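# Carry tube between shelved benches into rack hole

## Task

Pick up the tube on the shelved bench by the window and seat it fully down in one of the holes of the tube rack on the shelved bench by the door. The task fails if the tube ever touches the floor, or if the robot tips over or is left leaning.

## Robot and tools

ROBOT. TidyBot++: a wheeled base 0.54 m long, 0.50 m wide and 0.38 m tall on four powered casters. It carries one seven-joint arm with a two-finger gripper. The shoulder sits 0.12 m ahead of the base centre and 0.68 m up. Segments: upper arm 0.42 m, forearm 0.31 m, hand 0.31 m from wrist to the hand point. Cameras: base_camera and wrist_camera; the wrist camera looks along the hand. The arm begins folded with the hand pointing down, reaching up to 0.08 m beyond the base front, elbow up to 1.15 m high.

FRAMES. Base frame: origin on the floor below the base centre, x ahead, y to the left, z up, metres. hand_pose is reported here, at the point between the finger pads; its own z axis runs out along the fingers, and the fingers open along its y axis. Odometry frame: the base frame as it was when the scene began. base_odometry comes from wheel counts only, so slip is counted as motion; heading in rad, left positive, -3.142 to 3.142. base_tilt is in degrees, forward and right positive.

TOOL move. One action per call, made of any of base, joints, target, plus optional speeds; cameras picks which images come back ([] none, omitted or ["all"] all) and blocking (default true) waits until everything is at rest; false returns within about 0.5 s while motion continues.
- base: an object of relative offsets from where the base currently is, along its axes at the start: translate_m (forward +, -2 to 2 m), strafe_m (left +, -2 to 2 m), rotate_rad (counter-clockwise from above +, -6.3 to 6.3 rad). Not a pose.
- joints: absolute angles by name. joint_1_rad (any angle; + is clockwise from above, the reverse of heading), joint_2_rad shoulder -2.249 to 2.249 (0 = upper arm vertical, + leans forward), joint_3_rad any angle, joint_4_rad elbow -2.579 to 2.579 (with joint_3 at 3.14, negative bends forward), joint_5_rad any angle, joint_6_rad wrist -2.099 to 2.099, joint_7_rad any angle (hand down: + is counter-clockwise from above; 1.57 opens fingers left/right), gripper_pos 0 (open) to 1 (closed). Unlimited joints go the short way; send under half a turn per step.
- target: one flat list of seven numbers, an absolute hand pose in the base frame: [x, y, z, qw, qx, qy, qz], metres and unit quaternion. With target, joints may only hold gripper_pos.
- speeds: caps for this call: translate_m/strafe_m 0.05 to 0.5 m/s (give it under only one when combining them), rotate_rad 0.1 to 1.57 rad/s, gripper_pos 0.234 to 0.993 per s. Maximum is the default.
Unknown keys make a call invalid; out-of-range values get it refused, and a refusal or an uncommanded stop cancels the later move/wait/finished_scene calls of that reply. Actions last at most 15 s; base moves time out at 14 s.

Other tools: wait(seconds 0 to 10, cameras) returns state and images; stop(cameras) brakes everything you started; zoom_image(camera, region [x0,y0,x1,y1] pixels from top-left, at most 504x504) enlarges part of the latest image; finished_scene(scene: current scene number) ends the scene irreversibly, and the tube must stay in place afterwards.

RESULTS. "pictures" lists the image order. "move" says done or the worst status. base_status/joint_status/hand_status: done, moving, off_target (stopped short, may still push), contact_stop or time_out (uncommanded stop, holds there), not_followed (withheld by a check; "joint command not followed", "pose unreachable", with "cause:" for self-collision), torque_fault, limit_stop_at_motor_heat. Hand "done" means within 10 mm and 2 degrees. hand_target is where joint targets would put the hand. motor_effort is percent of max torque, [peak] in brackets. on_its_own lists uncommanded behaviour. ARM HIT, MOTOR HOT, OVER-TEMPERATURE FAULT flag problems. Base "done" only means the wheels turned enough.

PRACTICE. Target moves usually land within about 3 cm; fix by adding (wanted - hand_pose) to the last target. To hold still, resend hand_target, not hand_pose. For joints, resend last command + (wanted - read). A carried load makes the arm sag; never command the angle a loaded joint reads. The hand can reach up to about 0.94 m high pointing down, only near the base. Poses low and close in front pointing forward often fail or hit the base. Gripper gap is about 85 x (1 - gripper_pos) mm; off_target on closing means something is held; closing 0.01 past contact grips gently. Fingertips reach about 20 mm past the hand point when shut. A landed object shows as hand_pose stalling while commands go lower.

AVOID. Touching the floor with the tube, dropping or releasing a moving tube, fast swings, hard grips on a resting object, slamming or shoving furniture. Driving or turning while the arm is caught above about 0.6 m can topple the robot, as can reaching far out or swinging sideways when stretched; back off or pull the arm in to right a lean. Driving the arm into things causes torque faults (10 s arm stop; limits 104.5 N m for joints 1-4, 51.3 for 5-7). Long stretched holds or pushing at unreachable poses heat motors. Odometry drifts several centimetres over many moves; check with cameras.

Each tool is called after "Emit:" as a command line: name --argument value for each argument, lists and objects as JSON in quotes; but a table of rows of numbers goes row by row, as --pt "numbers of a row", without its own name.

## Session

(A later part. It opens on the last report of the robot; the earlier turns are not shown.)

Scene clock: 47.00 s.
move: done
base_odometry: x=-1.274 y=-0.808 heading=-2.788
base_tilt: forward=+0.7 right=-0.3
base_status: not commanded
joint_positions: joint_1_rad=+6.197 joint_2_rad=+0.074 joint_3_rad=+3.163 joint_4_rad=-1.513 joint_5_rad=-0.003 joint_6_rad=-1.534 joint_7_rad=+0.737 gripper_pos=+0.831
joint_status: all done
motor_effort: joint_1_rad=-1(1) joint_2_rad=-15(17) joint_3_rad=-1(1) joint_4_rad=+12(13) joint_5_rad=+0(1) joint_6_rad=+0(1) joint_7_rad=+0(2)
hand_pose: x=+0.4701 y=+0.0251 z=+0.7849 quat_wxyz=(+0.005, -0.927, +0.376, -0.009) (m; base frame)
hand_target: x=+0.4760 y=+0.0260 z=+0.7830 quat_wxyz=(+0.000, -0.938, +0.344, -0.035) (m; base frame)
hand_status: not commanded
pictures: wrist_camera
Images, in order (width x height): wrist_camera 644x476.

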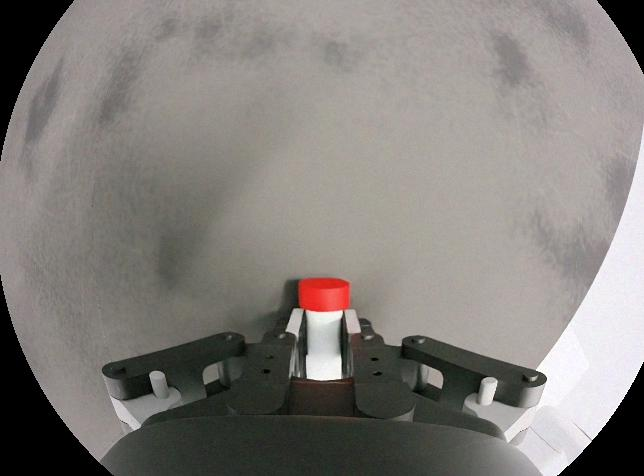

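Emit:
move --joints '{"gripper_pos":0.72}' --cameras '[]'

Emit:
move --target '[0.476,0.026,0.776,0,0.938,-0.344,0.035]' --cameras '[]'

Emit:
move --joints '{"gripper_pos":0.84}' --speeds '{"gripper_pos":0.24}' --cameras '["wrist_camera"]'

Emit:
zoom_image --camera "wrist_camera" --region '[170, 250, 480, 420]'

Scene clock: 47.90 s.
move: done
base_odometry: x=-1.274 y=-0.808 heading=-2.788
base_tilt: forward=+0.7 right=-0.3
base_status: not commanded
joint_positions: joint_1_rad=+6.197 joint_2_rad=+0.074 joint_3_rad=+3.163 joint_4_rad=-1.514 joint_5_rad=-0.003 joint_6_rad=-1.531 joint_7_rad=+0.737 gripper_pos=+0.718
joint_status: all done
motor_effort: joint_1_rad=+0(1) joint_2_rad=-17(18) joint_3_rad=-1(1) joint_4_rad=+13(14) joint_5_rad=+0(1) joint_6_rad=+0(1) joint_7_rad=+1(2)
hand_pose: x=+0.4706 y=+0.0254 z=+0.7846 quat_wxyz=(+0.005, -0.927, +0.375, -0.009) (m; base frame)
hand_target: x=+0.4760 y=+0.0260 z=+0.7830 quat_wxyz=(+0.000, -0.938, +0.344, -0.035) (m; base frame)
hand_status: not commanded
pictures: none
No camera images: "cameras" was empty.

Scene clock: 48.47 s.
move: off_target
base_odometry: x=-1.274 y=-0.808 heading=-2.788
base_tilt: forward=+0.7 right=-0.3
base_status: not commanded
joint_positions: joint_1_rad=+6.197 joint_2_rad=+0.064 joint_3_rad=+3.163 joint_4_rad=-1.525 joint_5_rad=-0.003 joint_6_rad=-1.517 joint_7_rad=+0.737 gripper_pos=+0.718
joint_status: not commanded
motor_effort: joint_1_rad=+0(0) joint_2_rad=-15(17) joint_3_rad=+0(1) joint_4_rad=+12(13) joint_5_rad=+1(1) joint_6_rad=+1(2) joint_7_rad=+1(1)
hand_pose: x=+0.4704 y=+0.0254 z=+0.7846 quat_wxyz=(+0.008, -0.927, +0.375, -0.015) (m; base frame)
hand_target: x=+0.4760 y=+0.0260 z=+0.7760 quat_wxyz=(+0.000, -0.938, +0.344, -0.035) (m; base frame)
hand_status: off_target (0.010 m and 4.5 deg from the pose sent, 0.010 m and 4.8 deg at the start)
pictures: none
No camera images: "cameras" was empty.

Scene clock: 49.30 s.
move: done
base_odometry: x=-1.274 y=-0.808 heading=-2.788
base_tilt: forward=+0.7 right=-0.3
base_status: not commanded
joint_positions: joint_1_rad=+6.197 joint_2_rad=+0.064 joint_3_rad=+3.163 joint_4_rad=-1.525 joint_5_rad=+0.001 joint_6_rad=-1.517 joint_7_rad=+0.737 gripper_pos=+0.827
joint_status: all done
motor_effort: joint_1_rad=-1(1) joint_2_rad=-14(14) joint_3_rad=-1(1) joint_4_rad=+11(13) joint_5_rad=-1(1) joint_6_rad=+2(2) joint_7_rad=+1(1)
hand_pose: x=+0.4704 y=+0.0241 z=+0.7849 quat_wxyz=(+0.007, -0.927, +0.375, -0.016) (m; base frame)
hand_target: x=+0.4760 y=+0.0260 z=+0.7760 quat_wxyz=(+0.000, -0.938, +0.344, -0.035) (m; base frame)
hand_status: not commanded
pictures: wrist_camera
Images, in order (width x height): wrist_camera 644x476.

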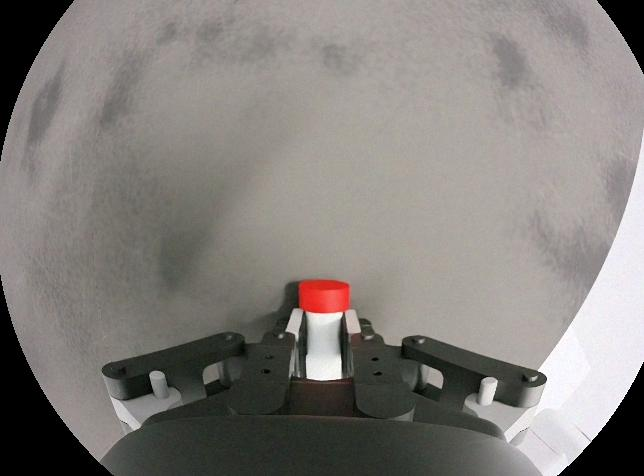

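Scaled by 1.626.

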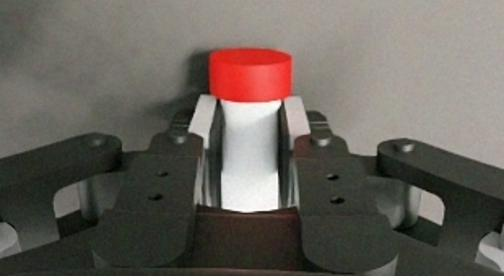

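Emit:
move --target '[0.476,0.026,0.784,0,0.938,-0.344,0.035]' --joints '{"gripper_pos":0.9}' --speeds '{"gripper_pos":0.24}' --cameras '[]'

Emit:
move --target '[0.476,0.026,0.88,0,0.938,-0.344,0.035]' --cameras '["wrist_camera"]'

Scene clock: 50.10 s.
move: off_target
base_odometry: x=-1.274 y=-0.808 heading=-2.788
base_tilt: forward=+0.7 right=-0.3
base_status: not commanded
joint_positions: joint_1_rad=+6.197 joint_2_rad=+0.063 joint_3_rad=+3.163 joint_4_rad=-1.525 joint_5_rad=+0.001 joint_6_rad=-1.517 joint_7_rad=+0.737 gripper_pos=+0.837
joint_status: gripper_pos off_target (ended at +0.837, target +0.900)
motor_effort: joint_1_rad=+0(1) joint_2_rad=-16(17) joint_3_rad=-1(1) joint_4_rad=+13(13) joint_5_rad=+0(1) joint_6_rad=+0(1) joint_7_rad=+0(1)
hand_pose: x=+0.4706 y=+0.0241 z=+0.7852 quat_wxyz=(+0.007, -0.927, +0.375, -0.017) (m; base frame)
hand_target: x=+0.4760 y=+0.0260 z=+0.7840 quat_wxyz=(+0.000, -0.938, +0.344, -0.035) (m; base frame)
hand_status: off_target (0.006 m and 4.4 deg from the pose sent, 0.006 m and 4.4 deg at the start)
pictures: none
No camera images: "cameras" was empty.

Scene clock: 51.57 s.
move: off_target
base_odometry: x=-1.274 y=-0.808 heading=-2.788
base_tilt: forward=+0.7 right=-0.3
base_status: not commanded
joint_positions: joint_1_rad=+6.180 joint_2_rad=+0.063 joint_3_rad=+3.163 joint_4_rad=-1.210 joint_5_rad=+0.001 joint_6_rad=-1.742 joint_7_rad=+0.737 gripper_pos=+0.837
joint_status: not commanded
motor_effort: joint_1_rad=+0(1) joint_2_rad=-17(19) joint_3_rad=+0(1) joint_4_rad=+14(15) joint_5_rad=+0(1) joint_6_rad=+1(1) joint_7_rad=+0(2)
hand_pose: x=+0.4842 y=+0.0316 z=+0.8849 quat_wxyz=(+0.027, -0.928, +0.366, -0.057) (m; base frame)
hand_target: x=+0.4760 y=+0.0260 z=+0.8800 quat_wxyz=(+0.000, -0.938, +0.344, -0.035) (m; base frame)
hand_status: off_target (0.011 m and 4.9 deg from the pose sent, 0.095 m and 4.4 deg at the start)
pictures: wrist_camera
Images, in order (width x height): wrist_camera 644x476.

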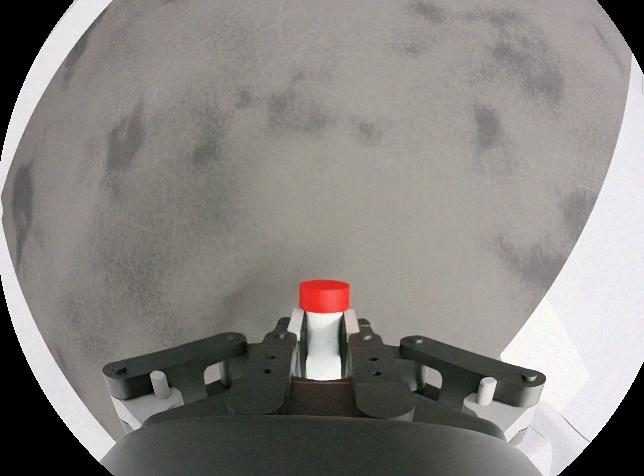

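Emit:
move --base '{"translate_m":-0.4}' --cameras '[]'

Emit:
move --base '{"translate_m":-0.9}' --joints '{"joint_1_rad":0,"joint_2_rad":-0.36,"joint_3_rad":3.14,"joint_4_rad":-2.51,"joint_5_rad":0,"joint_6_rad":0.62,"joint_7_rad":1.57}'

Emit:
move --base '{"rotate_rad":3.14}'

Scene clock: 54.10 s.
move: done
base_odometry: x=-0.898 y=-0.669 heading=-2.787
base_tilt: forward=+0.7 right=-0.3
base_status: done
joint_positions: joint_1_rad=+6.177 joint_2_rad=+0.070 joint_3_rad=+3.163 joint_4_rad=-1.209 joint_5_rad=+0.001 joint_6_rad=-1.751 joint_7_rad=+0.737 gripper_pos=+0.837
joint_status: not commanded
motor_effort: joint_1_rad=+0(2) joint_2_rad=-17(22) joint_3_rad=-1(2) joint_4_rad=+14(15) joint_5_rad=+1(1) joint_6_rad=+0(2) joint_7_rad=+1(1)
hand_pose: x=+0.4831 y=+0.0324 z=+0.8824 quat_wxyz=(+0.023, -0.929, +0.365, -0.051) (m; base frame)
hand_target: x=+0.4760 y=+0.0260 z=+0.8800 quat_wxyz=(+0.000, -0.938, +0.344, -0.035) (m; base frame)
hand_status: not commanded
pictures: none
No camera images: "cameras" was empty.

Scene clock: 57.43 s.
move: done
base_odometry: x=-0.054 y=-0.356 heading=-2.787
base_tilt: forward=+0.7 right=-0.4
base_status: done
joint_positions: joint_1_rad=+6.265 joint_2_rad=-0.345 joint_3_rad=+3.158 joint_4_rad=-2.485 joint_5_rad=+0.001 joint_6_rad=+0.552 joint_7_rad=+1.506 gripper_pos=+0.837
joint_status: all done
motor_effort: joint_1_rad=+0(2) joint_2_rad=-7(21) joint_3_rad=+0(2) joint_4_rad=+16(18) joint_5_rad=+0(2) joint_6_rad=+9(10) joint_7_rad=+1(2)
hand_pose: x=+0.5531 y=+0.0018 z=+0.9029 quat_wxyz=(+0.026, -0.713, +0.023, -0.700) (m; base frame)
hand_target: x=+0.5449 y=+0.0021 z=+0.9162 quat_wxyz=(+0.001, -0.693, +0.000, -0.721) (m; base frame)
hand_status: not commanded
pictures: base_camera, wrist_camera
Images, in order (width x height): base_camera 644x364, wrist_camera 644x476.

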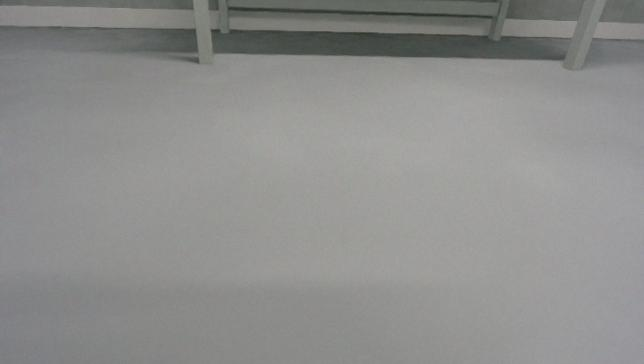

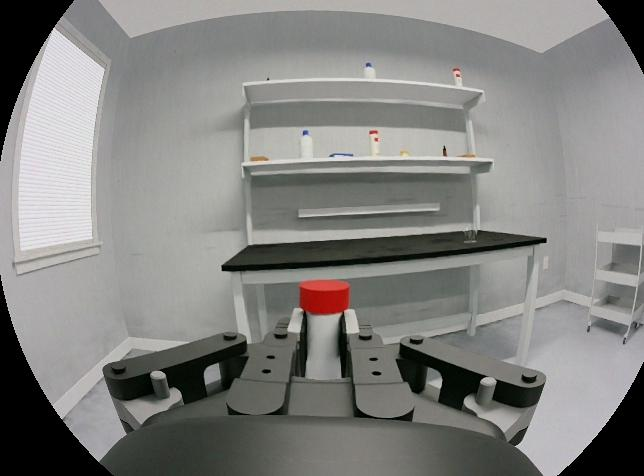

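Scene clock: 60.70 s.
move: done
base_odometry: x=-0.054 y=-0.357 heading=+0.353
base_tilt: forward=+0.6 right=-0.4
base_status: done
joint_positions: joint_1_rad=+6.271 joint_2_rad=-0.345 joint_3_rad=+3.151 joint_4_rad=-2.485 joint_5_rad=+0.001 joint_6_rad=+0.555 joint_7_rad=+1.507 gripper_pos=+0.837
joint_status: not commanded
motor_effort: joint_1_rad=+0(1) joint_2_rad=-7(8) joint_3_rad=-1(2) joint_4_rad=+16(17) joint_5_rad=+0(2) joint_6_rad=+9(9) joint_7_rad=+0(2)
hand_pose: x=+0.5530 y=+0.0027 z=+0.9039 quat_wxyz=(+0.025, -0.712, +0.022, -0.702) (m; base frame)
hand_target: x=+0.5449 y=+0.0021 z=+0.9162 quat_wxyz=(+0.001, -0.693, +0.000, -0.721) (m; base frame)
hand_status: not commanded
pictures: base_camera, wrist_camera
Images, in order (width x height): base_camera 644x364, wrist_camera 644x476.

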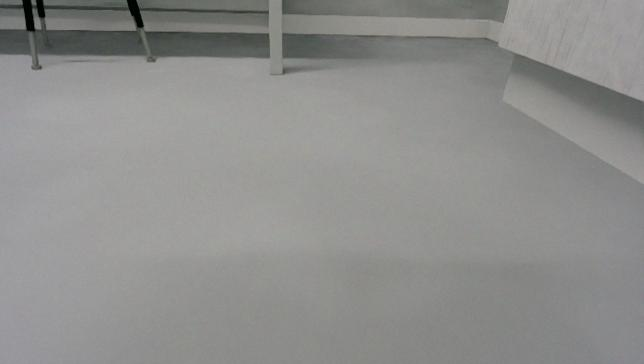

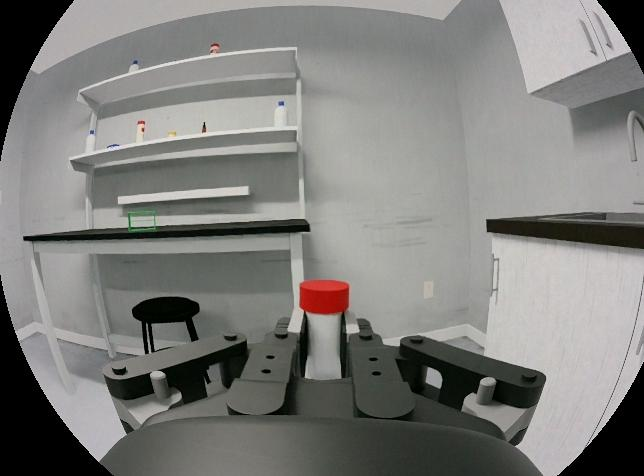

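Emit:
move --base '{"translate_m":0.6,"strafe_m":0.7}'

Emit:
zoom_image --camera "wrist_camera" --region '[230, 150, 430, 300]'

Scene clock: 64.23 s.
move: done
base_odometry: x=+0.267 y=+0.508 heading=+0.353
base_tilt: forward=+0.7 right=-0.3
base_status: done
joint_positions: joint_1_rad=+6.271 joint_2_rad=-0.347 joint_3_rad=+3.149 joint_4_rad=-2.486 joint_5_rad=+0.001 joint_6_rad=+0.557 joint_7_rad=+1.508 gripper_pos=+0.837
joint_status: not commanded
motor_effort: joint_1_rad=+0(1) joint_2_rad=-6(10) joint_3_rad=+0(2) joint_4_rad=+16(17) joint_5_rad=+0(1) joint_6_rad=+9(9) joint_7_rad=+1(2)
hand_pose: x=+0.5523 y=+0.0032 z=+0.9049 quat_wxyz=(+0.025, -0.711, +0.021, -0.703) (m; base frame)
hand_target: x=+0.5449 y=+0.0021 z=+0.9162 quat_wxyz=(+0.001, -0.693, +0.000, -0.721) (m; base frame)
hand_status: not commanded
pictures: base_camera, wrist_camera
Images, in order (width x height): base_camera 644x364, wrist_camera 644x476.

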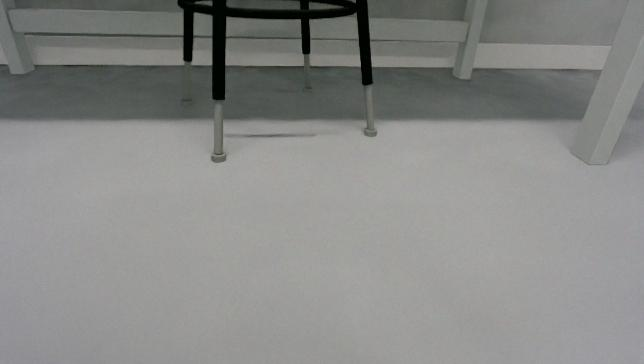

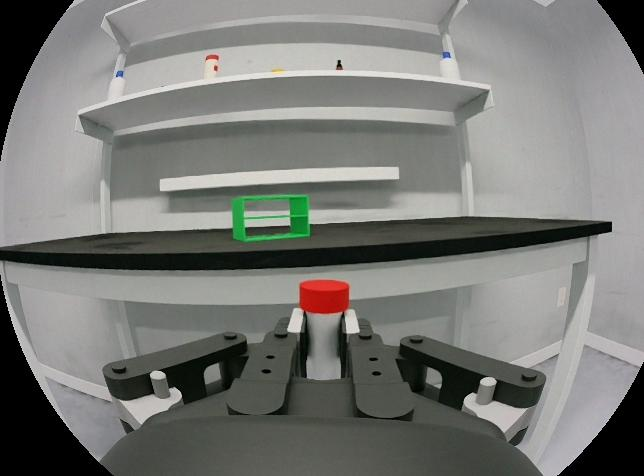

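Scaled by 2.520.

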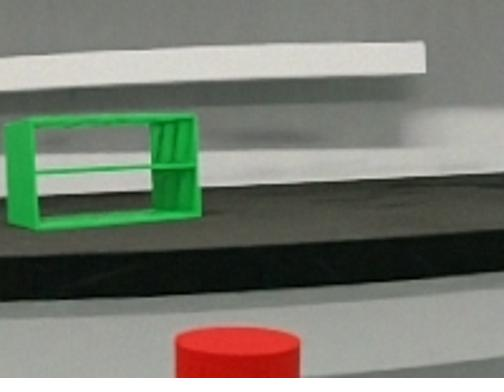

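Emit:
move --base '{"translate_m":0.4,"strafe_m":0.15}' --target '[0.55,0,1.02,0,0.7071,0,0.7071]'

Emit:
zoom_image --camera "wrist_camera" --region '[170, 150, 490, 380]'

Scene clock: 66.97 s.
move: off_target
base_odometry: x=+0.591 y=+0.787 heading=+0.354
base_tilt: forward=+0.7 right=-0.3
base_status: done
joint_positions: joint_1_rad=+6.271 joint_2_rad=-0.454 joint_3_rad=+3.149 joint_4_rad=-2.174 joint_5_rad=+0.001 joint_6_rad=+0.176 joint_7_rad=+1.509 gripper_pos=+0.837
joint_status: not commanded
motor_effort: joint_1_rad=+0(1) joint_2_rad=-5(8) joint_3_rad=+0(1) joint_4_rad=+18(19) joint_5_rad=+0(1) joint_6_rad=+9(10) joint_7_rad=+0(2)
hand_pose: x=+0.5566 y=+0.0027 z=+1.0212 quat_wxyz=(+0.025, -0.698, +0.020, -0.716) (m; base frame)
hand_target: x=+0.5500 y=+0.0000 z=+1.0200 quat_wxyz=(+0.000, -0.707, +0.000, -0.707) (m; base frame)
hand_status: off_target (0.007 m and 4.0 deg from the pose sent, 0.115 m and 3.8 deg at the start)
pictures: base_camera, wrist_camera
Images, in order (width x height): base_camera 644x364, wrist_camera 644x476.

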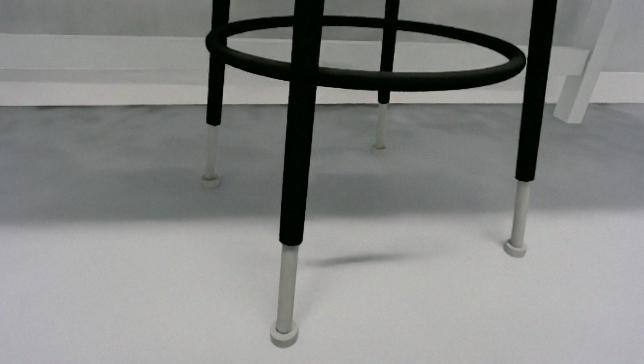

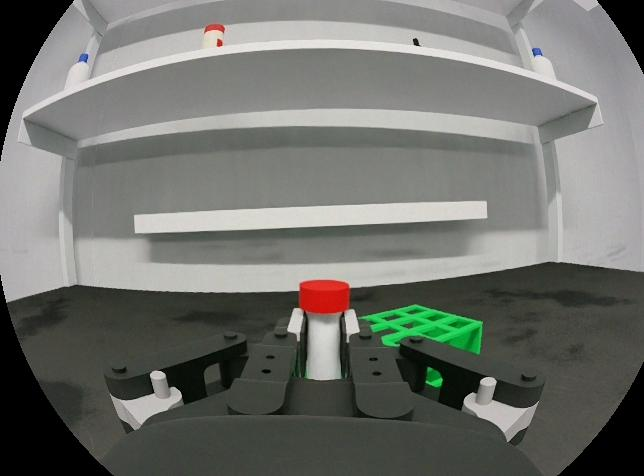

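Scaled by 1.575.

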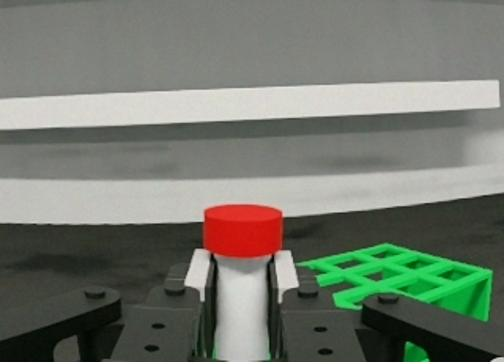

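Emit:
move --base '{"strafe_m":-0.09}' --target '[0.545,-0.003,1.02,0.025,0.713,0.02,0.7]' --cameras '["wrist_camera"]'

Emit:
zoom_image --camera "wrist_camera" --region '[170, 200, 490, 430]'

Scene clock: 68.53 s.
move: off_target
base_odometry: x=+0.622 y=+0.703 heading=+0.354
base_tilt: forward=+0.6 right=-0.3
base_status: done
joint_positions: joint_1_rad=+6.277 joint_2_rad=-0.469 joint_3_rad=+3.150 joint_4_rad=-2.163 joint_5_rad=+0.015 joint_6_rad=+0.122 joint_7_rad=+1.547 gripper_pos=+0.837
joint_status: not commanded
motor_effort: joint_1_rad=+0(1) joint_2_rad=-5(7) joint_3_rad=+0(2) joint_4_rad=+18(19) joint_5_rad=+1(1) joint_6_rad=+9(9) joint_7_rad=+0(1)
hand_pose: x=+0.5521 y=+0.0000 z=+1.0182 quat_wxyz=(+0.005, -0.707, +0.004, -0.707) (m; base frame)
hand_target: x=+0.5450 y=-0.0030 z=+1.0200 quat_wxyz=(-0.025, -0.713, -0.020, -0.700) (m; base frame)
hand_status: off_target (0.008 m and 4.5 deg from the pose sent, 0.013 m and 7.8 deg at the start)
pictures: wrist_camera
Images, in order (width x height): wrist_camera 644x476.

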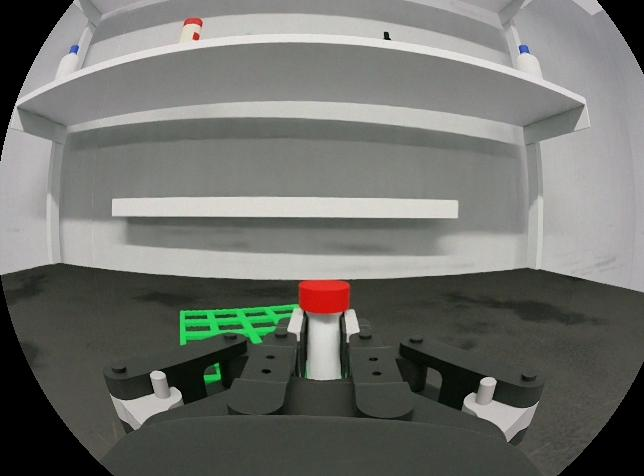

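Scaled by 1.575.

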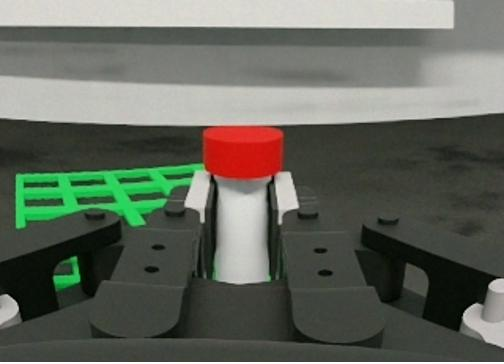

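Emit:
move --base '{"strafe_m":0.04}' --target '[0.42,-0.003,1.06,0.025,0.924,0.02,0.383]' --cameras '["wrist_camera"]'

Emit:
zoom_image --camera "wrist_camera" --region '[150, 150, 490, 430]'

Scene clock: 71.63 s.
move: off_target
base_odometry: x=+0.608 y=+0.740 heading=+0.354
base_tilt: forward=+0.6 right=-0.3
base_status: done
joint_positions: joint_1_rad=+6.278 joint_2_rad=-0.401 joint_3_rad=+3.142 joint_4_rad=-1.246 joint_5_rad=+0.015 joint_6_rad=-1.443 joint_7_rad=+1.547 gripper_pos=+0.837
joint_status: not commanded
motor_effort: joint_1_rad=+0(1) joint_2_rad=-2(7) joint_3_rad=+0(2) joint_4_rad=+14(19) joint_5_rad=+0(1) joint_6_rad=+6(9) joint_7_rad=+1(2)
hand_pose: x=+0.4246 y=-0.0017 z=+1.0731 quat_wxyz=(-0.001, -0.910, +0.011, -0.414) (m; base frame)
hand_target: x=+0.4200 y=-0.0030 z=+1.0600 quat_wxyz=(-0.025, -0.923, -0.020, -0.383) (m; base frame)
hand_status: off_target (0.014 m and 5.9 deg from the pose sent, 0.139 m and 45.1 deg at the start)
pictures: wrist_camera
Images, in order (width x height): wrist_camera 644x476.

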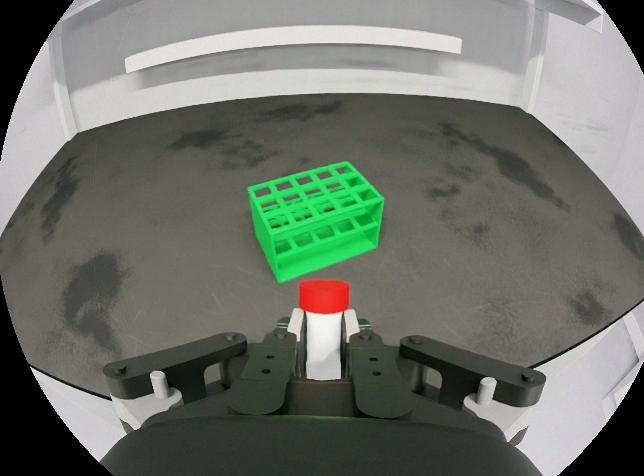

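Scaled by 1.482.

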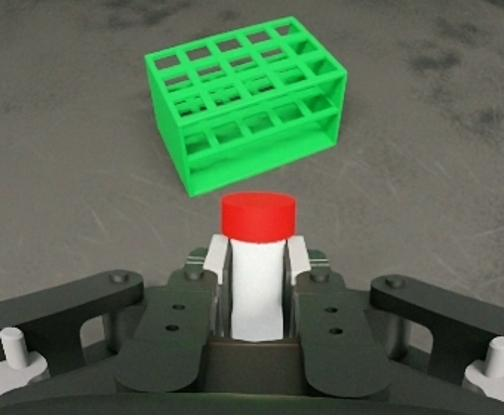

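Emit:
move --target '[0.43,-0.003,1.15,0.025,0.72,0.02,0.695]' --cameras '[]'

Emit:
move --target '[0.54,-0.003,1.15,0.025,0.72,0.02,0.695]' --cameras '["wrist_camera"]'

Emit:
zoom_image --camera "wrist_camera" --region '[170, 200, 490, 430]'

Scene clock: 75.10 s.
move: off_target
base_odometry: x=+0.608 y=+0.740 heading=+0.354
base_tilt: forward=+0.7 right=-0.3
base_status: not commanded
joint_positions: joint_1_rad=+6.278 joint_2_rad=-0.684 joint_3_rad=+3.142 joint_4_rad=-1.719 joint_5_rad=+0.015 joint_6_rad=-0.630 joint_7_rad=+1.548 gripper_pos=+0.837
joint_status: not commanded
motor_effort: joint_1_rad=+0(1) joint_2_rad=+3(4) joint_3_rad=+0(0) joint_4_rad=+16(17) joint_5_rad=+1(1) joint_6_rad=+9(9) joint_7_rad=+0(1)
hand_pose: x=+0.4336 y=+0.0002 z=+1.1388 quat_wxyz=(+0.002, -0.740, +0.005, -0.673) (m; base frame)
hand_target: x=+0.4300 y=-0.0030 z=+1.1500 quat_wxyz=(-0.025, -0.719, -0.020, -0.694) (m; base frame)
hand_status: off_target (0.012 m and 5.4 deg from the pose sent, 0.077 m and 39.3 deg at the start)
pictures: none
No camera images: "cameras" was empty.

Scene clock: 76.63 s.
move: off_target
base_odometry: x=+0.608 y=+0.740 heading=+0.354
base_tilt: forward=+0.6 right=-0.4
base_status: not commanded
joint_positions: joint_1_rad=+6.278 joint_2_rad=-0.467 joint_3_rad=+3.142 joint_4_rad=-1.716 joint_5_rad=+0.015 joint_6_rad=-0.434 joint_7_rad=+1.548 gripper_pos=+0.837
joint_status: not commanded
motor_effort: joint_1_rad=+0(1) joint_2_rad=-4(8) joint_3_rad=+0(0) joint_4_rad=+17(19) joint_5_rad=+0(1) joint_6_rad=+9(9) joint_7_rad=+0(2)
hand_pose: x=+0.5372 y=+0.0016 z=+1.1223 quat_wxyz=(+0.002, -0.745, +0.004, -0.667) (m; base frame)
hand_target: x=+0.5400 y=-0.0030 z=+1.1500 quat_wxyz=(-0.025, -0.719, -0.020, -0.694) (m; base frame)
hand_status: off_target (0.028 m and 6.0 deg from the pose sent, 0.107 m and 5.4 deg at the start)
pictures: wrist_camera
Images, in order (width x height): wrist_camera 644x476.

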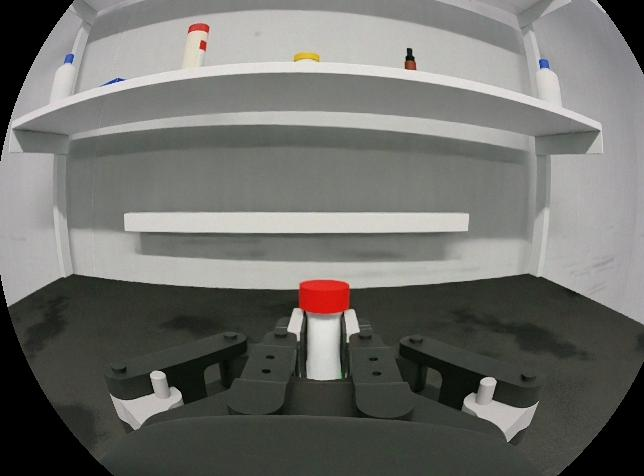

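Scaled by 1.575.

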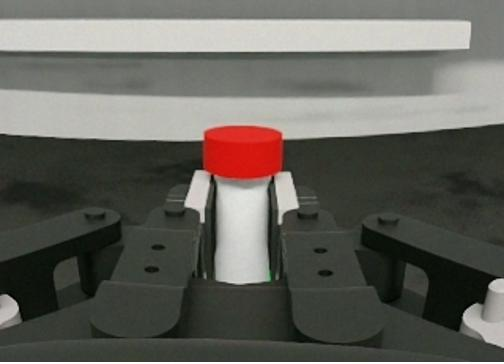

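Emit:
move --target '[0.605,-0.008,1.15,0.025,0.68,0.02,0.733]' --cameras '[]'

Emit:
move --target '[0.609,-0.008,1.143,0.025,0.68,0.02,0.733]' --cameras '["wrist_camera"]'

Scene clock: 78.73 s.
move: off_target
base_odometry: x=+0.608 y=+0.740 heading=+0.354
base_tilt: forward=+0.6 right=-0.3
base_status: not commanded
joint_positions: joint_1_rad=+6.251 joint_2_rad=-0.341 joint_3_rad=+3.179 joint_4_rad=-1.728 joint_5_rad=+0.015 joint_6_rad=-0.140 joint_7_rad=+1.554 gripper_pos=+0.837
joint_status: not commanded
motor_effort: joint_1_rad=+0(1) joint_2_rad=-9(12) joint_3_rad=-1(1) joint_4_rad=+18(19) joint_5_rad=+0(1) joint_6_rad=+9(10) joint_7_rad=+0(1)
hand_pose: x=+0.5990 y=-0.0068 z=+1.1491 quat_wxyz=(+0.003, -0.692, +0.007, -0.722) (m; base frame)
hand_target: x=+0.6050 y=-0.0080 z=+1.1500 quat_wxyz=(-0.025, -0.680, -0.020, -0.733) (m; base frame)
hand_status: off_target (0.006 m and 4.8 deg from the pose sent, 0.074 m and 11.5 deg at the start)
pictures: none
No camera images: "cameras" was empty.

Scene clock: 79.30 s.
move: off_target
base_odometry: x=+0.608 y=+0.740 heading=+0.354
base_tilt: forward=+0.7 right=-0.3
base_status: not commanded
joint_positions: joint_1_rad=+6.251 joint_2_rad=-0.341 joint_3_rad=+3.179 joint_4_rad=-1.745 joint_5_rad=+0.015 joint_6_rad=-0.110 joint_7_rad=+1.554 gripper_pos=+0.837
joint_status: not commanded
motor_effort: joint_1_rad=+0(1) joint_2_rad=-9(10) joint_3_rad=+0(1) joint_4_rad=+18(19) joint_5_rad=+0(1) joint_6_rad=+9(9) joint_7_rad=+0(1)
hand_pose: x=+0.5997 y=-0.0067 z=+1.1482 quat_wxyz=(+0.003, -0.687, +0.007, -0.727) (m; base frame)
hand_target: x=+0.6090 y=-0.0080 z=+1.1430 quat_wxyz=(-0.025, -0.680, -0.020, -0.733) (m; base frame)
hand_status: off_target (0.011 m and 4.6 deg from the pose sent, 0.012 m and 4.8 deg at the start)
pictures: wrist_camera
Images, in order (width x height): wrist_camera 644x476.

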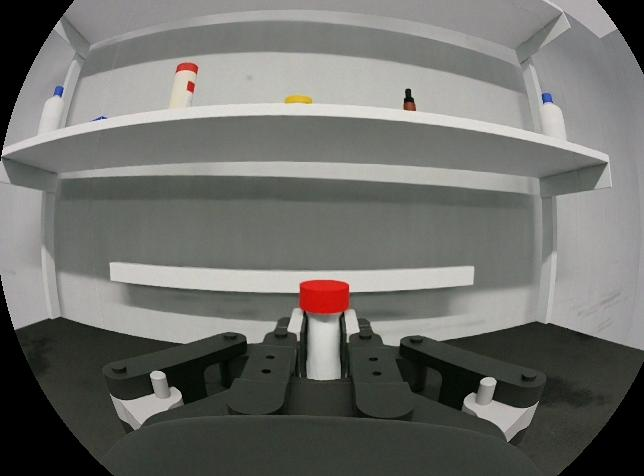

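Emit:
move --target '[0.62,-0.005,1.115,0.02,0.701,0.015,0.713]' --cameras '["wrist_camera"]'

Emit:
zoom_image --camera "wrist_camera" --region '[170, 250, 490, 440]'

Scene clock: 80.33 s.
move: off_target
base_odometry: x=+0.608 y=+0.740 heading=+0.354
base_tilt: forward=+0.6 right=-0.3
base_status: not commanded
joint_positions: joint_1_rad=+6.260 joint_2_rad=-0.320 joint_3_rad=+3.171 joint_4_rad=-1.762 joint_5_rad=+0.015 joint_6_rad=-0.110 joint_7_rad=+1.554 gripper_pos=+0.837
joint_status: not commanded
motor_effort: joint_1_rad=+0(1) joint_2_rad=-10(11) joint_3_rad=-1(1) joint_4_rad=+18(19) joint_5_rad=+0(1) joint_6_rad=+9(9) joint_7_rad=+0(1)
hand_pose: x=+0.6102 y=-0.0059 z=+1.1275 quat_wxyz=(+0.001, -0.700, +0.006, -0.714) (m; base frame)
hand_target: x=+0.6200 y=-0.0050 z=+1.1150 quat_wxyz=(-0.020, -0.701, -0.015, -0.713) (m; base frame)
hand_status: off_target (0.016 m and 3.5 deg from the pose sent, 0.039 m and 4.3 deg at the start)
pictures: wrist_camera
Images, in order (width x height): wrist_camera 644x476.

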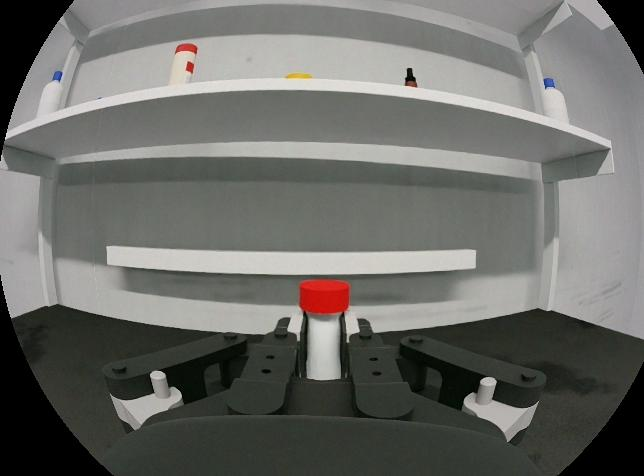

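Scaled by 1.575.

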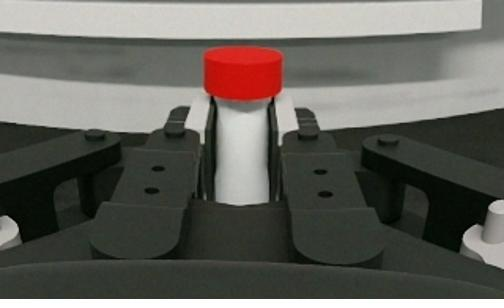

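Emit:
move --target '[0.622,-0.005,1.09,0.02,0.706,0.015,0.708]' --cameras '["wrist_camera"]'

Emit:
move --target '[0.622,-0.005,1.075,0.02,0.706,0.015,0.708]' --cameras '["wrist_camera"]'

Emit:
zoom_image --camera "wrist_camera" --region '[170, 250, 490, 440]'

Scene clock: 81.50 s.
move: off_target
base_odometry: x=+0.608 y=+0.740 heading=+0.354
base_tilt: forward=+0.6 right=-0.3
base_status: not commanded
joint_positions: joint_1_rad=+6.260 joint_2_rad=-0.316 joint_3_rad=+3.171 joint_4_rad=-1.829 joint_5_rad=+0.015 joint_6_rad=-0.073 joint_7_rad=+1.554 gripper_pos=+0.837
joint_status: not commanded
motor_effort: joint_1_rad=+0(1) joint_2_rad=-10(11) joint_3_rad=-1(1) joint_4_rad=+18(20) joint_5_rad=+0(1) joint_6_rad=+9(10) joint_7_rad=+0(1)
hand_pose: x=+0.6135 y=-0.0054 z=+1.0953 quat_wxyz=(+0.002, -0.712, +0.006, -0.702) (m; base frame)
hand_target: x=+0.6220 y=-0.0050 z=+1.0900 quat_wxyz=(-0.020, -0.706, -0.015, -0.708) (m; base frame)
hand_status: off_target (0.010 m and 3.6 deg from the pose sent, 0.039 m and 3.6 deg at the start)
pictures: wrist_camera
Images, in order (width x height): wrist_camera 644x476.

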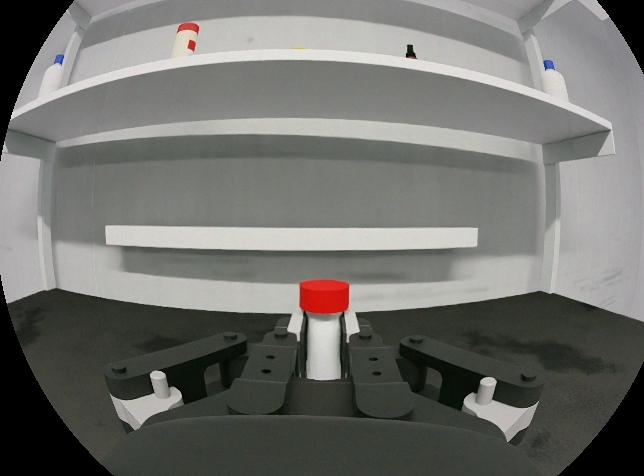

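Scene clock: 82.23 s.
move: off_target
base_odometry: x=+0.608 y=+0.740 heading=+0.354
base_tilt: forward=+0.7 right=-0.3
base_status: not commanded
joint_positions: joint_1_rad=+6.260 joint_2_rad=-0.316 joint_3_rad=+3.171 joint_4_rad=-1.876 joint_5_rad=+0.015 joint_6_rad=-0.027 joint_7_rad=+1.554 gripper_pos=+0.837
joint_status: not commanded
motor_effort: joint_1_rad=+0(1) joint_2_rad=-10(11) joint_3_rad=-1(1) joint_4_rad=+18(20) joint_5_rad=+0(1) joint_6_rad=+9(10) joint_7_rad=+1(1)
hand_pose: x=+0.6143 y=-0.0051 z=+1.0801 quat_wxyz=(+0.002, -0.713, +0.006, -0.701) (m; base frame)
hand_target: x=+0.6220 y=-0.0050 z=+1.0750 quat_wxyz=(-0.020, -0.706, -0.015, -0.708) (m; base frame)
hand_status: off_target (0.009 m and 3.6 deg from the pose sent, 0.022 m and 3.6 deg at the start)
pictures: wrist_camera
Images, in order (width x height): wrist_camera 644x476.

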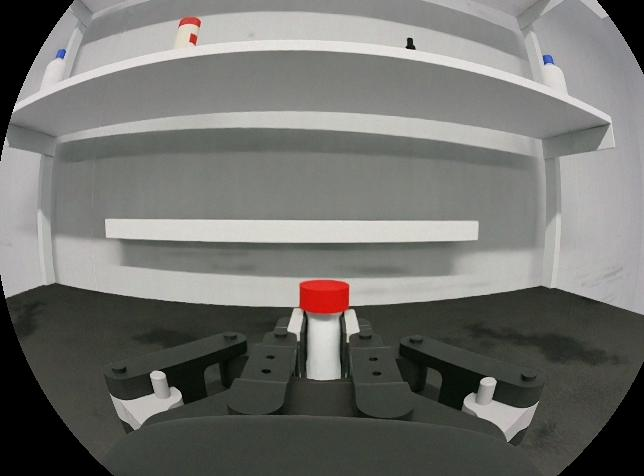

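Scaled by 1.575.

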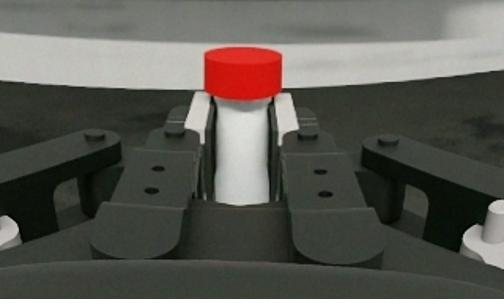

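Emit:
move --target '[0.622,-0.005,1.06,0.02,0.704,0.015,0.71]' --cameras '[]'

Emit:
move --target '[0.622,-0.005,1.045,0.02,0.702,0.015,0.712]' --cameras '["wrist_camera"]'

Emit:
zoom_image --camera "wrist_camera" --region '[170, 250, 490, 440]'

Scene clock: 83.10 s.
move: off_target
base_odometry: x=+0.608 y=+0.740 heading=+0.354
base_tilt: forward=+0.6 right=-0.3
base_status: not commanded
joint_positions: joint_1_rad=+6.261 joint_2_rad=-0.315 joint_3_rad=+3.171 joint_4_rad=-1.926 joint_5_rad=+0.015 joint_6_rad=+0.033 joint_7_rad=+1.554 gripper_pos=+0.837
joint_status: not commanded
motor_effort: joint_1_rad=+0(1) joint_2_rad=-10(11) joint_3_rad=+0(1) joint_4_rad=+19(20) joint_5_rad=+1(1) joint_6_rad=+9(10) joint_7_rad=+0(2)
hand_pose: x=+0.6144 y=-0.0047 z=+1.0668 quat_wxyz=(+0.002, -0.710, +0.006, -0.704) (m; base frame)
hand_target: x=+0.6220 y=-0.0050 z=+1.0600 quat_wxyz=(-0.020, -0.704, -0.015, -0.710) (m; base frame)
hand_status: off_target (0.010 m and 3.6 deg from the pose sent, 0.022 m and 3.7 deg at the start)
pictures: none
No camera images: "cameras" was empty.

Scene clock: 83.87 s.
move: off_target
base_odometry: x=+0.608 y=+0.740 heading=+0.354
base_tilt: forward=+0.6 right=-0.3
base_status: not commanded
joint_positions: joint_1_rad=+6.261 joint_2_rad=-0.312 joint_3_rad=+3.171 joint_4_rad=-1.977 joint_5_rad=+0.015 joint_6_rad=+0.094 joint_7_rad=+1.554 gripper_pos=+0.837
joint_status: not commanded
motor_effort: joint_1_rad=+0(1) joint_2_rad=-10(11) joint_3_rad=+0(1) joint_4_rad=+18(20) joint_5_rad=+0(1) joint_6_rad=+9(10) joint_7_rad=+1(2)
hand_pose: x=+0.6145 y=-0.0043 z=+1.0524 quat_wxyz=(+0.002, -0.707, +0.005, -0.707) (m; base frame)
hand_target: x=+0.6220 y=-0.0050 z=+1.0450 quat_wxyz=(-0.020, -0.702, -0.015, -0.712) (m; base frame)
hand_status: off_target (0.011 m and 3.6 deg from the pose sent, 0.023 m and 3.7 deg at the start)
pictures: wrist_camera
Images, in order (width x height): wrist_camera 644x476.

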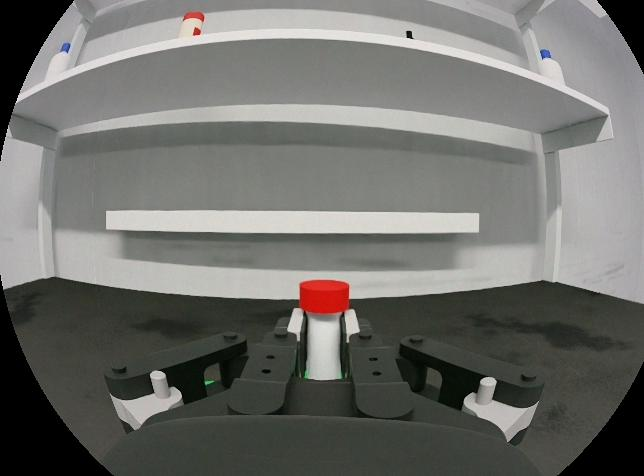

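Scaled by 1.575.

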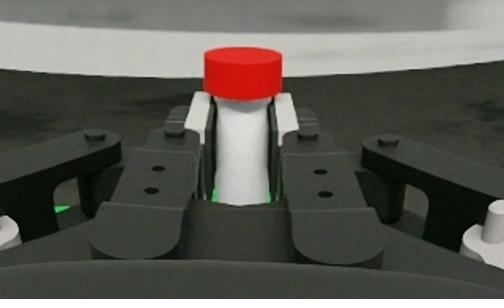

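Emit:
move --target '[0.622,-0.005,1.03,0.02,0.700,0.015,0.714]' --cameras '["wrist_camera"]'

Emit:
zoom_image --camera "wrist_camera" --region '[170, 250, 490, 440]'

Scene clock: 85.17 s.
move: off_target
base_odometry: x=+0.608 y=+0.740 heading=+0.354
base_tilt: forward=+0.7 right=-0.3
base_status: not commanded
joint_positions: joint_1_rad=+6.261 joint_2_rad=-0.305 joint_3_rad=+3.171 joint_4_rad=-2.027 joint_5_rad=+0.015 joint_6_rad=+0.157 joint_7_rad=+1.554 gripper_pos=+0.837
joint_status: not commanded
motor_effort: joint_1_rad=-1(1) joint_2_rad=-10(11) joint_3_rad=-1(1) joint_4_rad=+19(19) joint_5_rad=+0(1) joint_6_rad=+9(10) joint_7_rad=+0(1)
hand_pose: x=+0.6149 y=-0.0038 z=+1.0381 quat_wxyz=(+0.003, -0.705, +0.005, -0.709) (m; base frame)
hand_target: x=+0.6220 y=-0.0050 z=+1.0300 quat_wxyz=(-0.020, -0.700, -0.015, -0.714) (m; base frame)
hand_status: off_target (0.011 m and 3.5 deg from the pose sent, 0.024 m and 3.6 deg at the start)
pictures: wrist_camera
Images, in order (width x height): wrist_camera 644x476.

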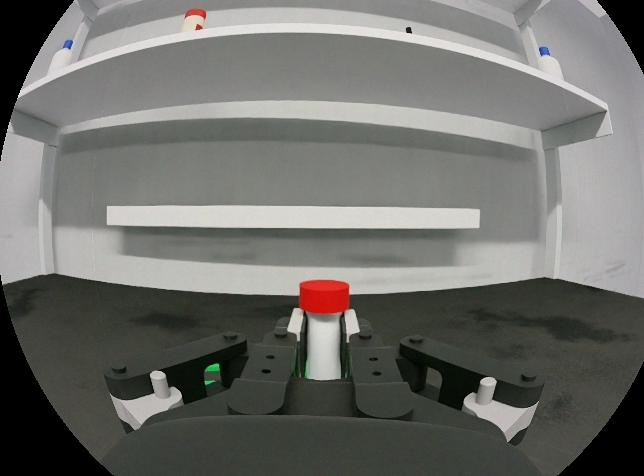

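Scaled by 1.575.

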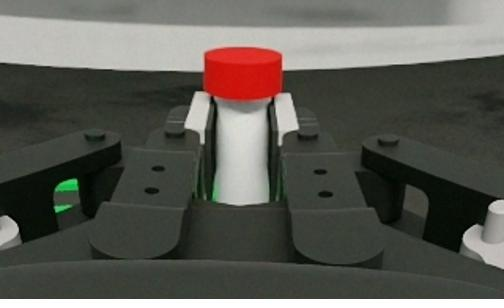

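Emit:
move --base '{"strafe_m":0.015}' --speeds '{"strafe_m":0.05}' --cameras '["wrist_camera"]'

Emit:
zoom_image --camera "wrist_camera" --region '[170, 250, 490, 440]'

Scene clock: 86.27 s.
move: done
base_odometry: x=+0.603 y=+0.754 heading=+0.354
base_tilt: forward=+0.6 right=-0.3
base_status: done
joint_positions: joint_1_rad=+6.263 joint_2_rad=-0.305 joint_3_rad=+3.170 joint_4_rad=-2.027 joint_5_rad=+0.015 joint_6_rad=+0.157 joint_7_rad=+1.554 gripper_pos=+0.837
joint_status: not commanded
motor_effort: joint_1_rad=+0(1) joint_2_rad=-10(11) joint_3_rad=+0(2) joint_4_rad=+18(19) joint_5_rad=+0(1) joint_6_rad=+9(9) joint_7_rad=+1(1)
hand_pose: x=+0.6150 y=-0.0041 z=+1.0380 quat_wxyz=(+0.002, -0.705, +0.005, -0.709) (m; base frame)
hand_target: x=+0.6220 y=-0.0050 z=+1.0300 quat_wxyz=(-0.020, -0.700, -0.015, -0.714) (m; base frame)
hand_status: not commanded
pictures: wrist_camera
Images, in order (width x height): wrist_camera 644x476.

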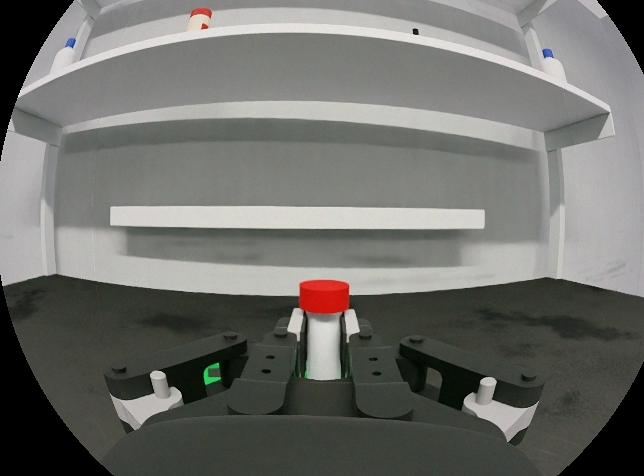

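Scaled by 1.575.

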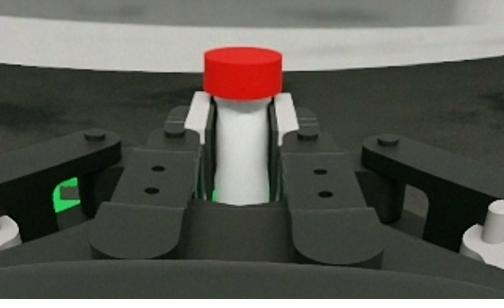

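Emit:
move --target '[0.622,-0.005,1.125,0.02,0.700,0.015,0.714]' --cameras '[]'

Emit:
move --target '[0.42,-0.003,1.10,0.025,0.924,0.02,0.383]' --cameras '["wrist_camera"]'

Emit:
zoom_image --camera "wrist_camera" --region '[150, 150, 490, 430]'

Scene clock: 87.90 s.
move: off_target
base_odometry: x=+0.603 y=+0.754 heading=+0.354
base_tilt: forward=+0.7 right=-0.3
base_status: not commanded
joint_positions: joint_1_rad=+6.263 joint_2_rad=-0.305 joint_3_rad=+3.170 joint_4_rad=-1.769 joint_5_rad=+0.015 joint_6_rad=-0.026 joint_7_rad=+1.554 gripper_pos=+0.837
joint_status: not commanded
motor_effort: joint_1_rad=-1(1) joint_2_rad=-10(11) joint_3_rad=+0(1) joint_4_rad=+18(20) joint_5_rad=+0(1) joint_6_rad=+9(10) joint_7_rad=+0(1)
hand_pose: x=+0.6158 y=-0.0058 z=+1.1421 quat_wxyz=(+0.001, -0.678, +0.006, -0.735) (m; base frame)
hand_target: x=+0.6220 y=-0.0050 z=+1.1250 quat_wxyz=(-0.020, -0.700, -0.015, -0.714) (m; base frame)
hand_status: off_target (0.018 m and 4.9 deg from the pose sent, 0.087 m and 3.5 deg at the start)
pictures: none
No camera images: "cameras" was empty.

Scene clock: 90.47 s.
move: off_target
base_odometry: x=+0.603 y=+0.754 heading=+0.354
base_tilt: forward=+0.6 right=-0.4
base_status: not commanded
joint_positions: joint_1_rad=+6.264 joint_2_rad=-0.305 joint_3_rad=+3.140 joint_4_rad=-1.038 joint_5_rad=+0.015 joint_6_rad=-1.576 joint_7_rad=+1.554 gripper_pos=+0.837
joint_status: not commanded
motor_effort: joint_1_rad=+0(1) joint_2_rad=-4(11) joint_3_rad=+0(1) joint_4_rad=+13(19) joint_5_rad=+0(2) joint_6_rad=+7(9) joint_7_rad=-1(1)
hand_pose: x=+0.4333 y=+0.0033 z=+1.1072 quat_wxyz=(+0.000, -0.915, +0.001, -0.404) (m; base frame)
hand_target: x=+0.4200 y=-0.0030 z=+1.1000 quat_wxyz=(-0.025, -0.923, -0.020, -0.383) (m; base frame)
hand_status: off_target (0.016 m and 4.6 deg from the pose sent, 0.200 m and 49.8 deg at the start)
pictures: wrist_camera
Images, in order (width x height): wrist_camera 644x476.

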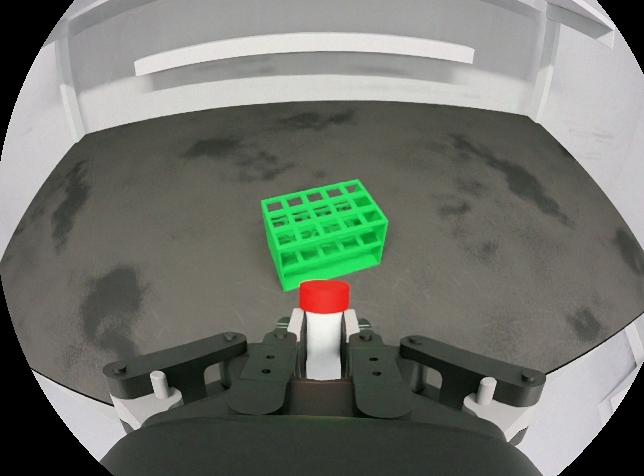

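Scaled by 1.482.

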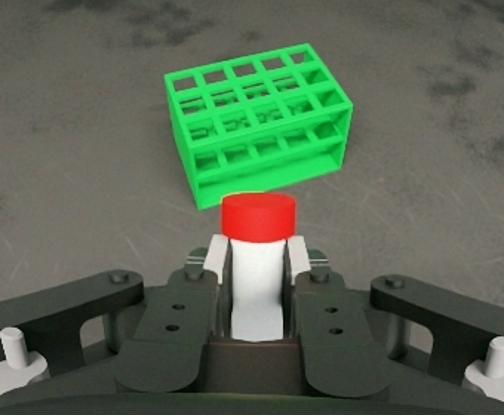

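Emit:
move --target '[0.60,-0.008,1.15,0.02,0.68,0.015,0.733]' --cameras '[]'

Emit:
move --target '[0.65,-0.006,1.11,0.02,0.699,0.015,0.715]' --cameras '["wrist_camera"]'

Scene clock: 93.63 s.
move: off_target
base_odometry: x=+0.603 y=+0.754 heading=+0.354
base_tilt: forward=+0.7 right=-0.3
base_status: not commanded
joint_positions: joint_1_rad=+6.256 joint_2_rad=-0.312 joint_3_rad=+3.174 joint_4_rad=-1.730 joint_5_rad=+0.015 joint_6_rad=-0.147 joint_7_rad=+1.554 gripper_pos=+0.837
joint_status: not commanded
motor_effort: joint_1_rad=+0(1) joint_2_rad=-10(11) joint_3_rad=+0(1) joint_4_rad=+18(19) joint_5_rad=+1(1) joint_6_rad=+9(10) joint_7_rad=+0(1)
hand_pose: x=+0.6121 y=-0.0054 z=+1.1321 quat_wxyz=(+0.002, -0.705, +0.006, -0.709) (m; base frame)
hand_target: x=+0.6000 y=-0.0080 z=+1.1500 quat_wxyz=(-0.020, -0.680, -0.015, -0.733) (m; base frame)
hand_status: off_target (0.022 m and 5.3 deg from the pose sent, 0.172 m and 46.7 deg at the start)
pictures: none
No camera images: "cameras" was empty.

Scene clock: 94.87 s.
move: off_target
base_odometry: x=+0.603 y=+0.754 heading=+0.354
base_tilt: forward=+0.7 right=-0.3
base_status: not commanded
joint_positions: joint_1_rad=+6.256 joint_2_rad=-0.243 joint_3_rad=+3.174 joint_4_rad=-1.738 joint_5_rad=+0.015 joint_6_rad=-0.077 joint_7_rad=+1.554 gripper_pos=+0.837
joint_status: not commanded
motor_effort: joint_1_rad=+0(1) joint_2_rad=-12(15) joint_3_rad=-1(1) joint_4_rad=+18(20) joint_5_rad=+0(1) joint_6_rad=+9(10) joint_7_rad=+1(1)
hand_pose: x=+0.6431 y=-0.0044 z=+1.1132 quat_wxyz=(+0.001, -0.708, +0.005, -0.706) (m; base frame)
hand_target: x=+0.6500 y=-0.0060 z=+1.1100 quat_wxyz=(-0.020, -0.699, -0.015, -0.715) (m; base frame)
hand_status: off_target (0.008 m and 3.7 deg from the pose sent, 0.044 m and 3.6 deg at the start)
pictures: wrist_camera
Images, in order (width x height): wrist_camera 644x476.

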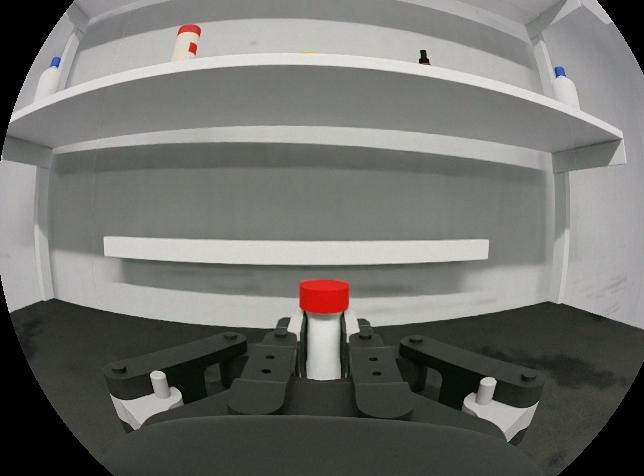

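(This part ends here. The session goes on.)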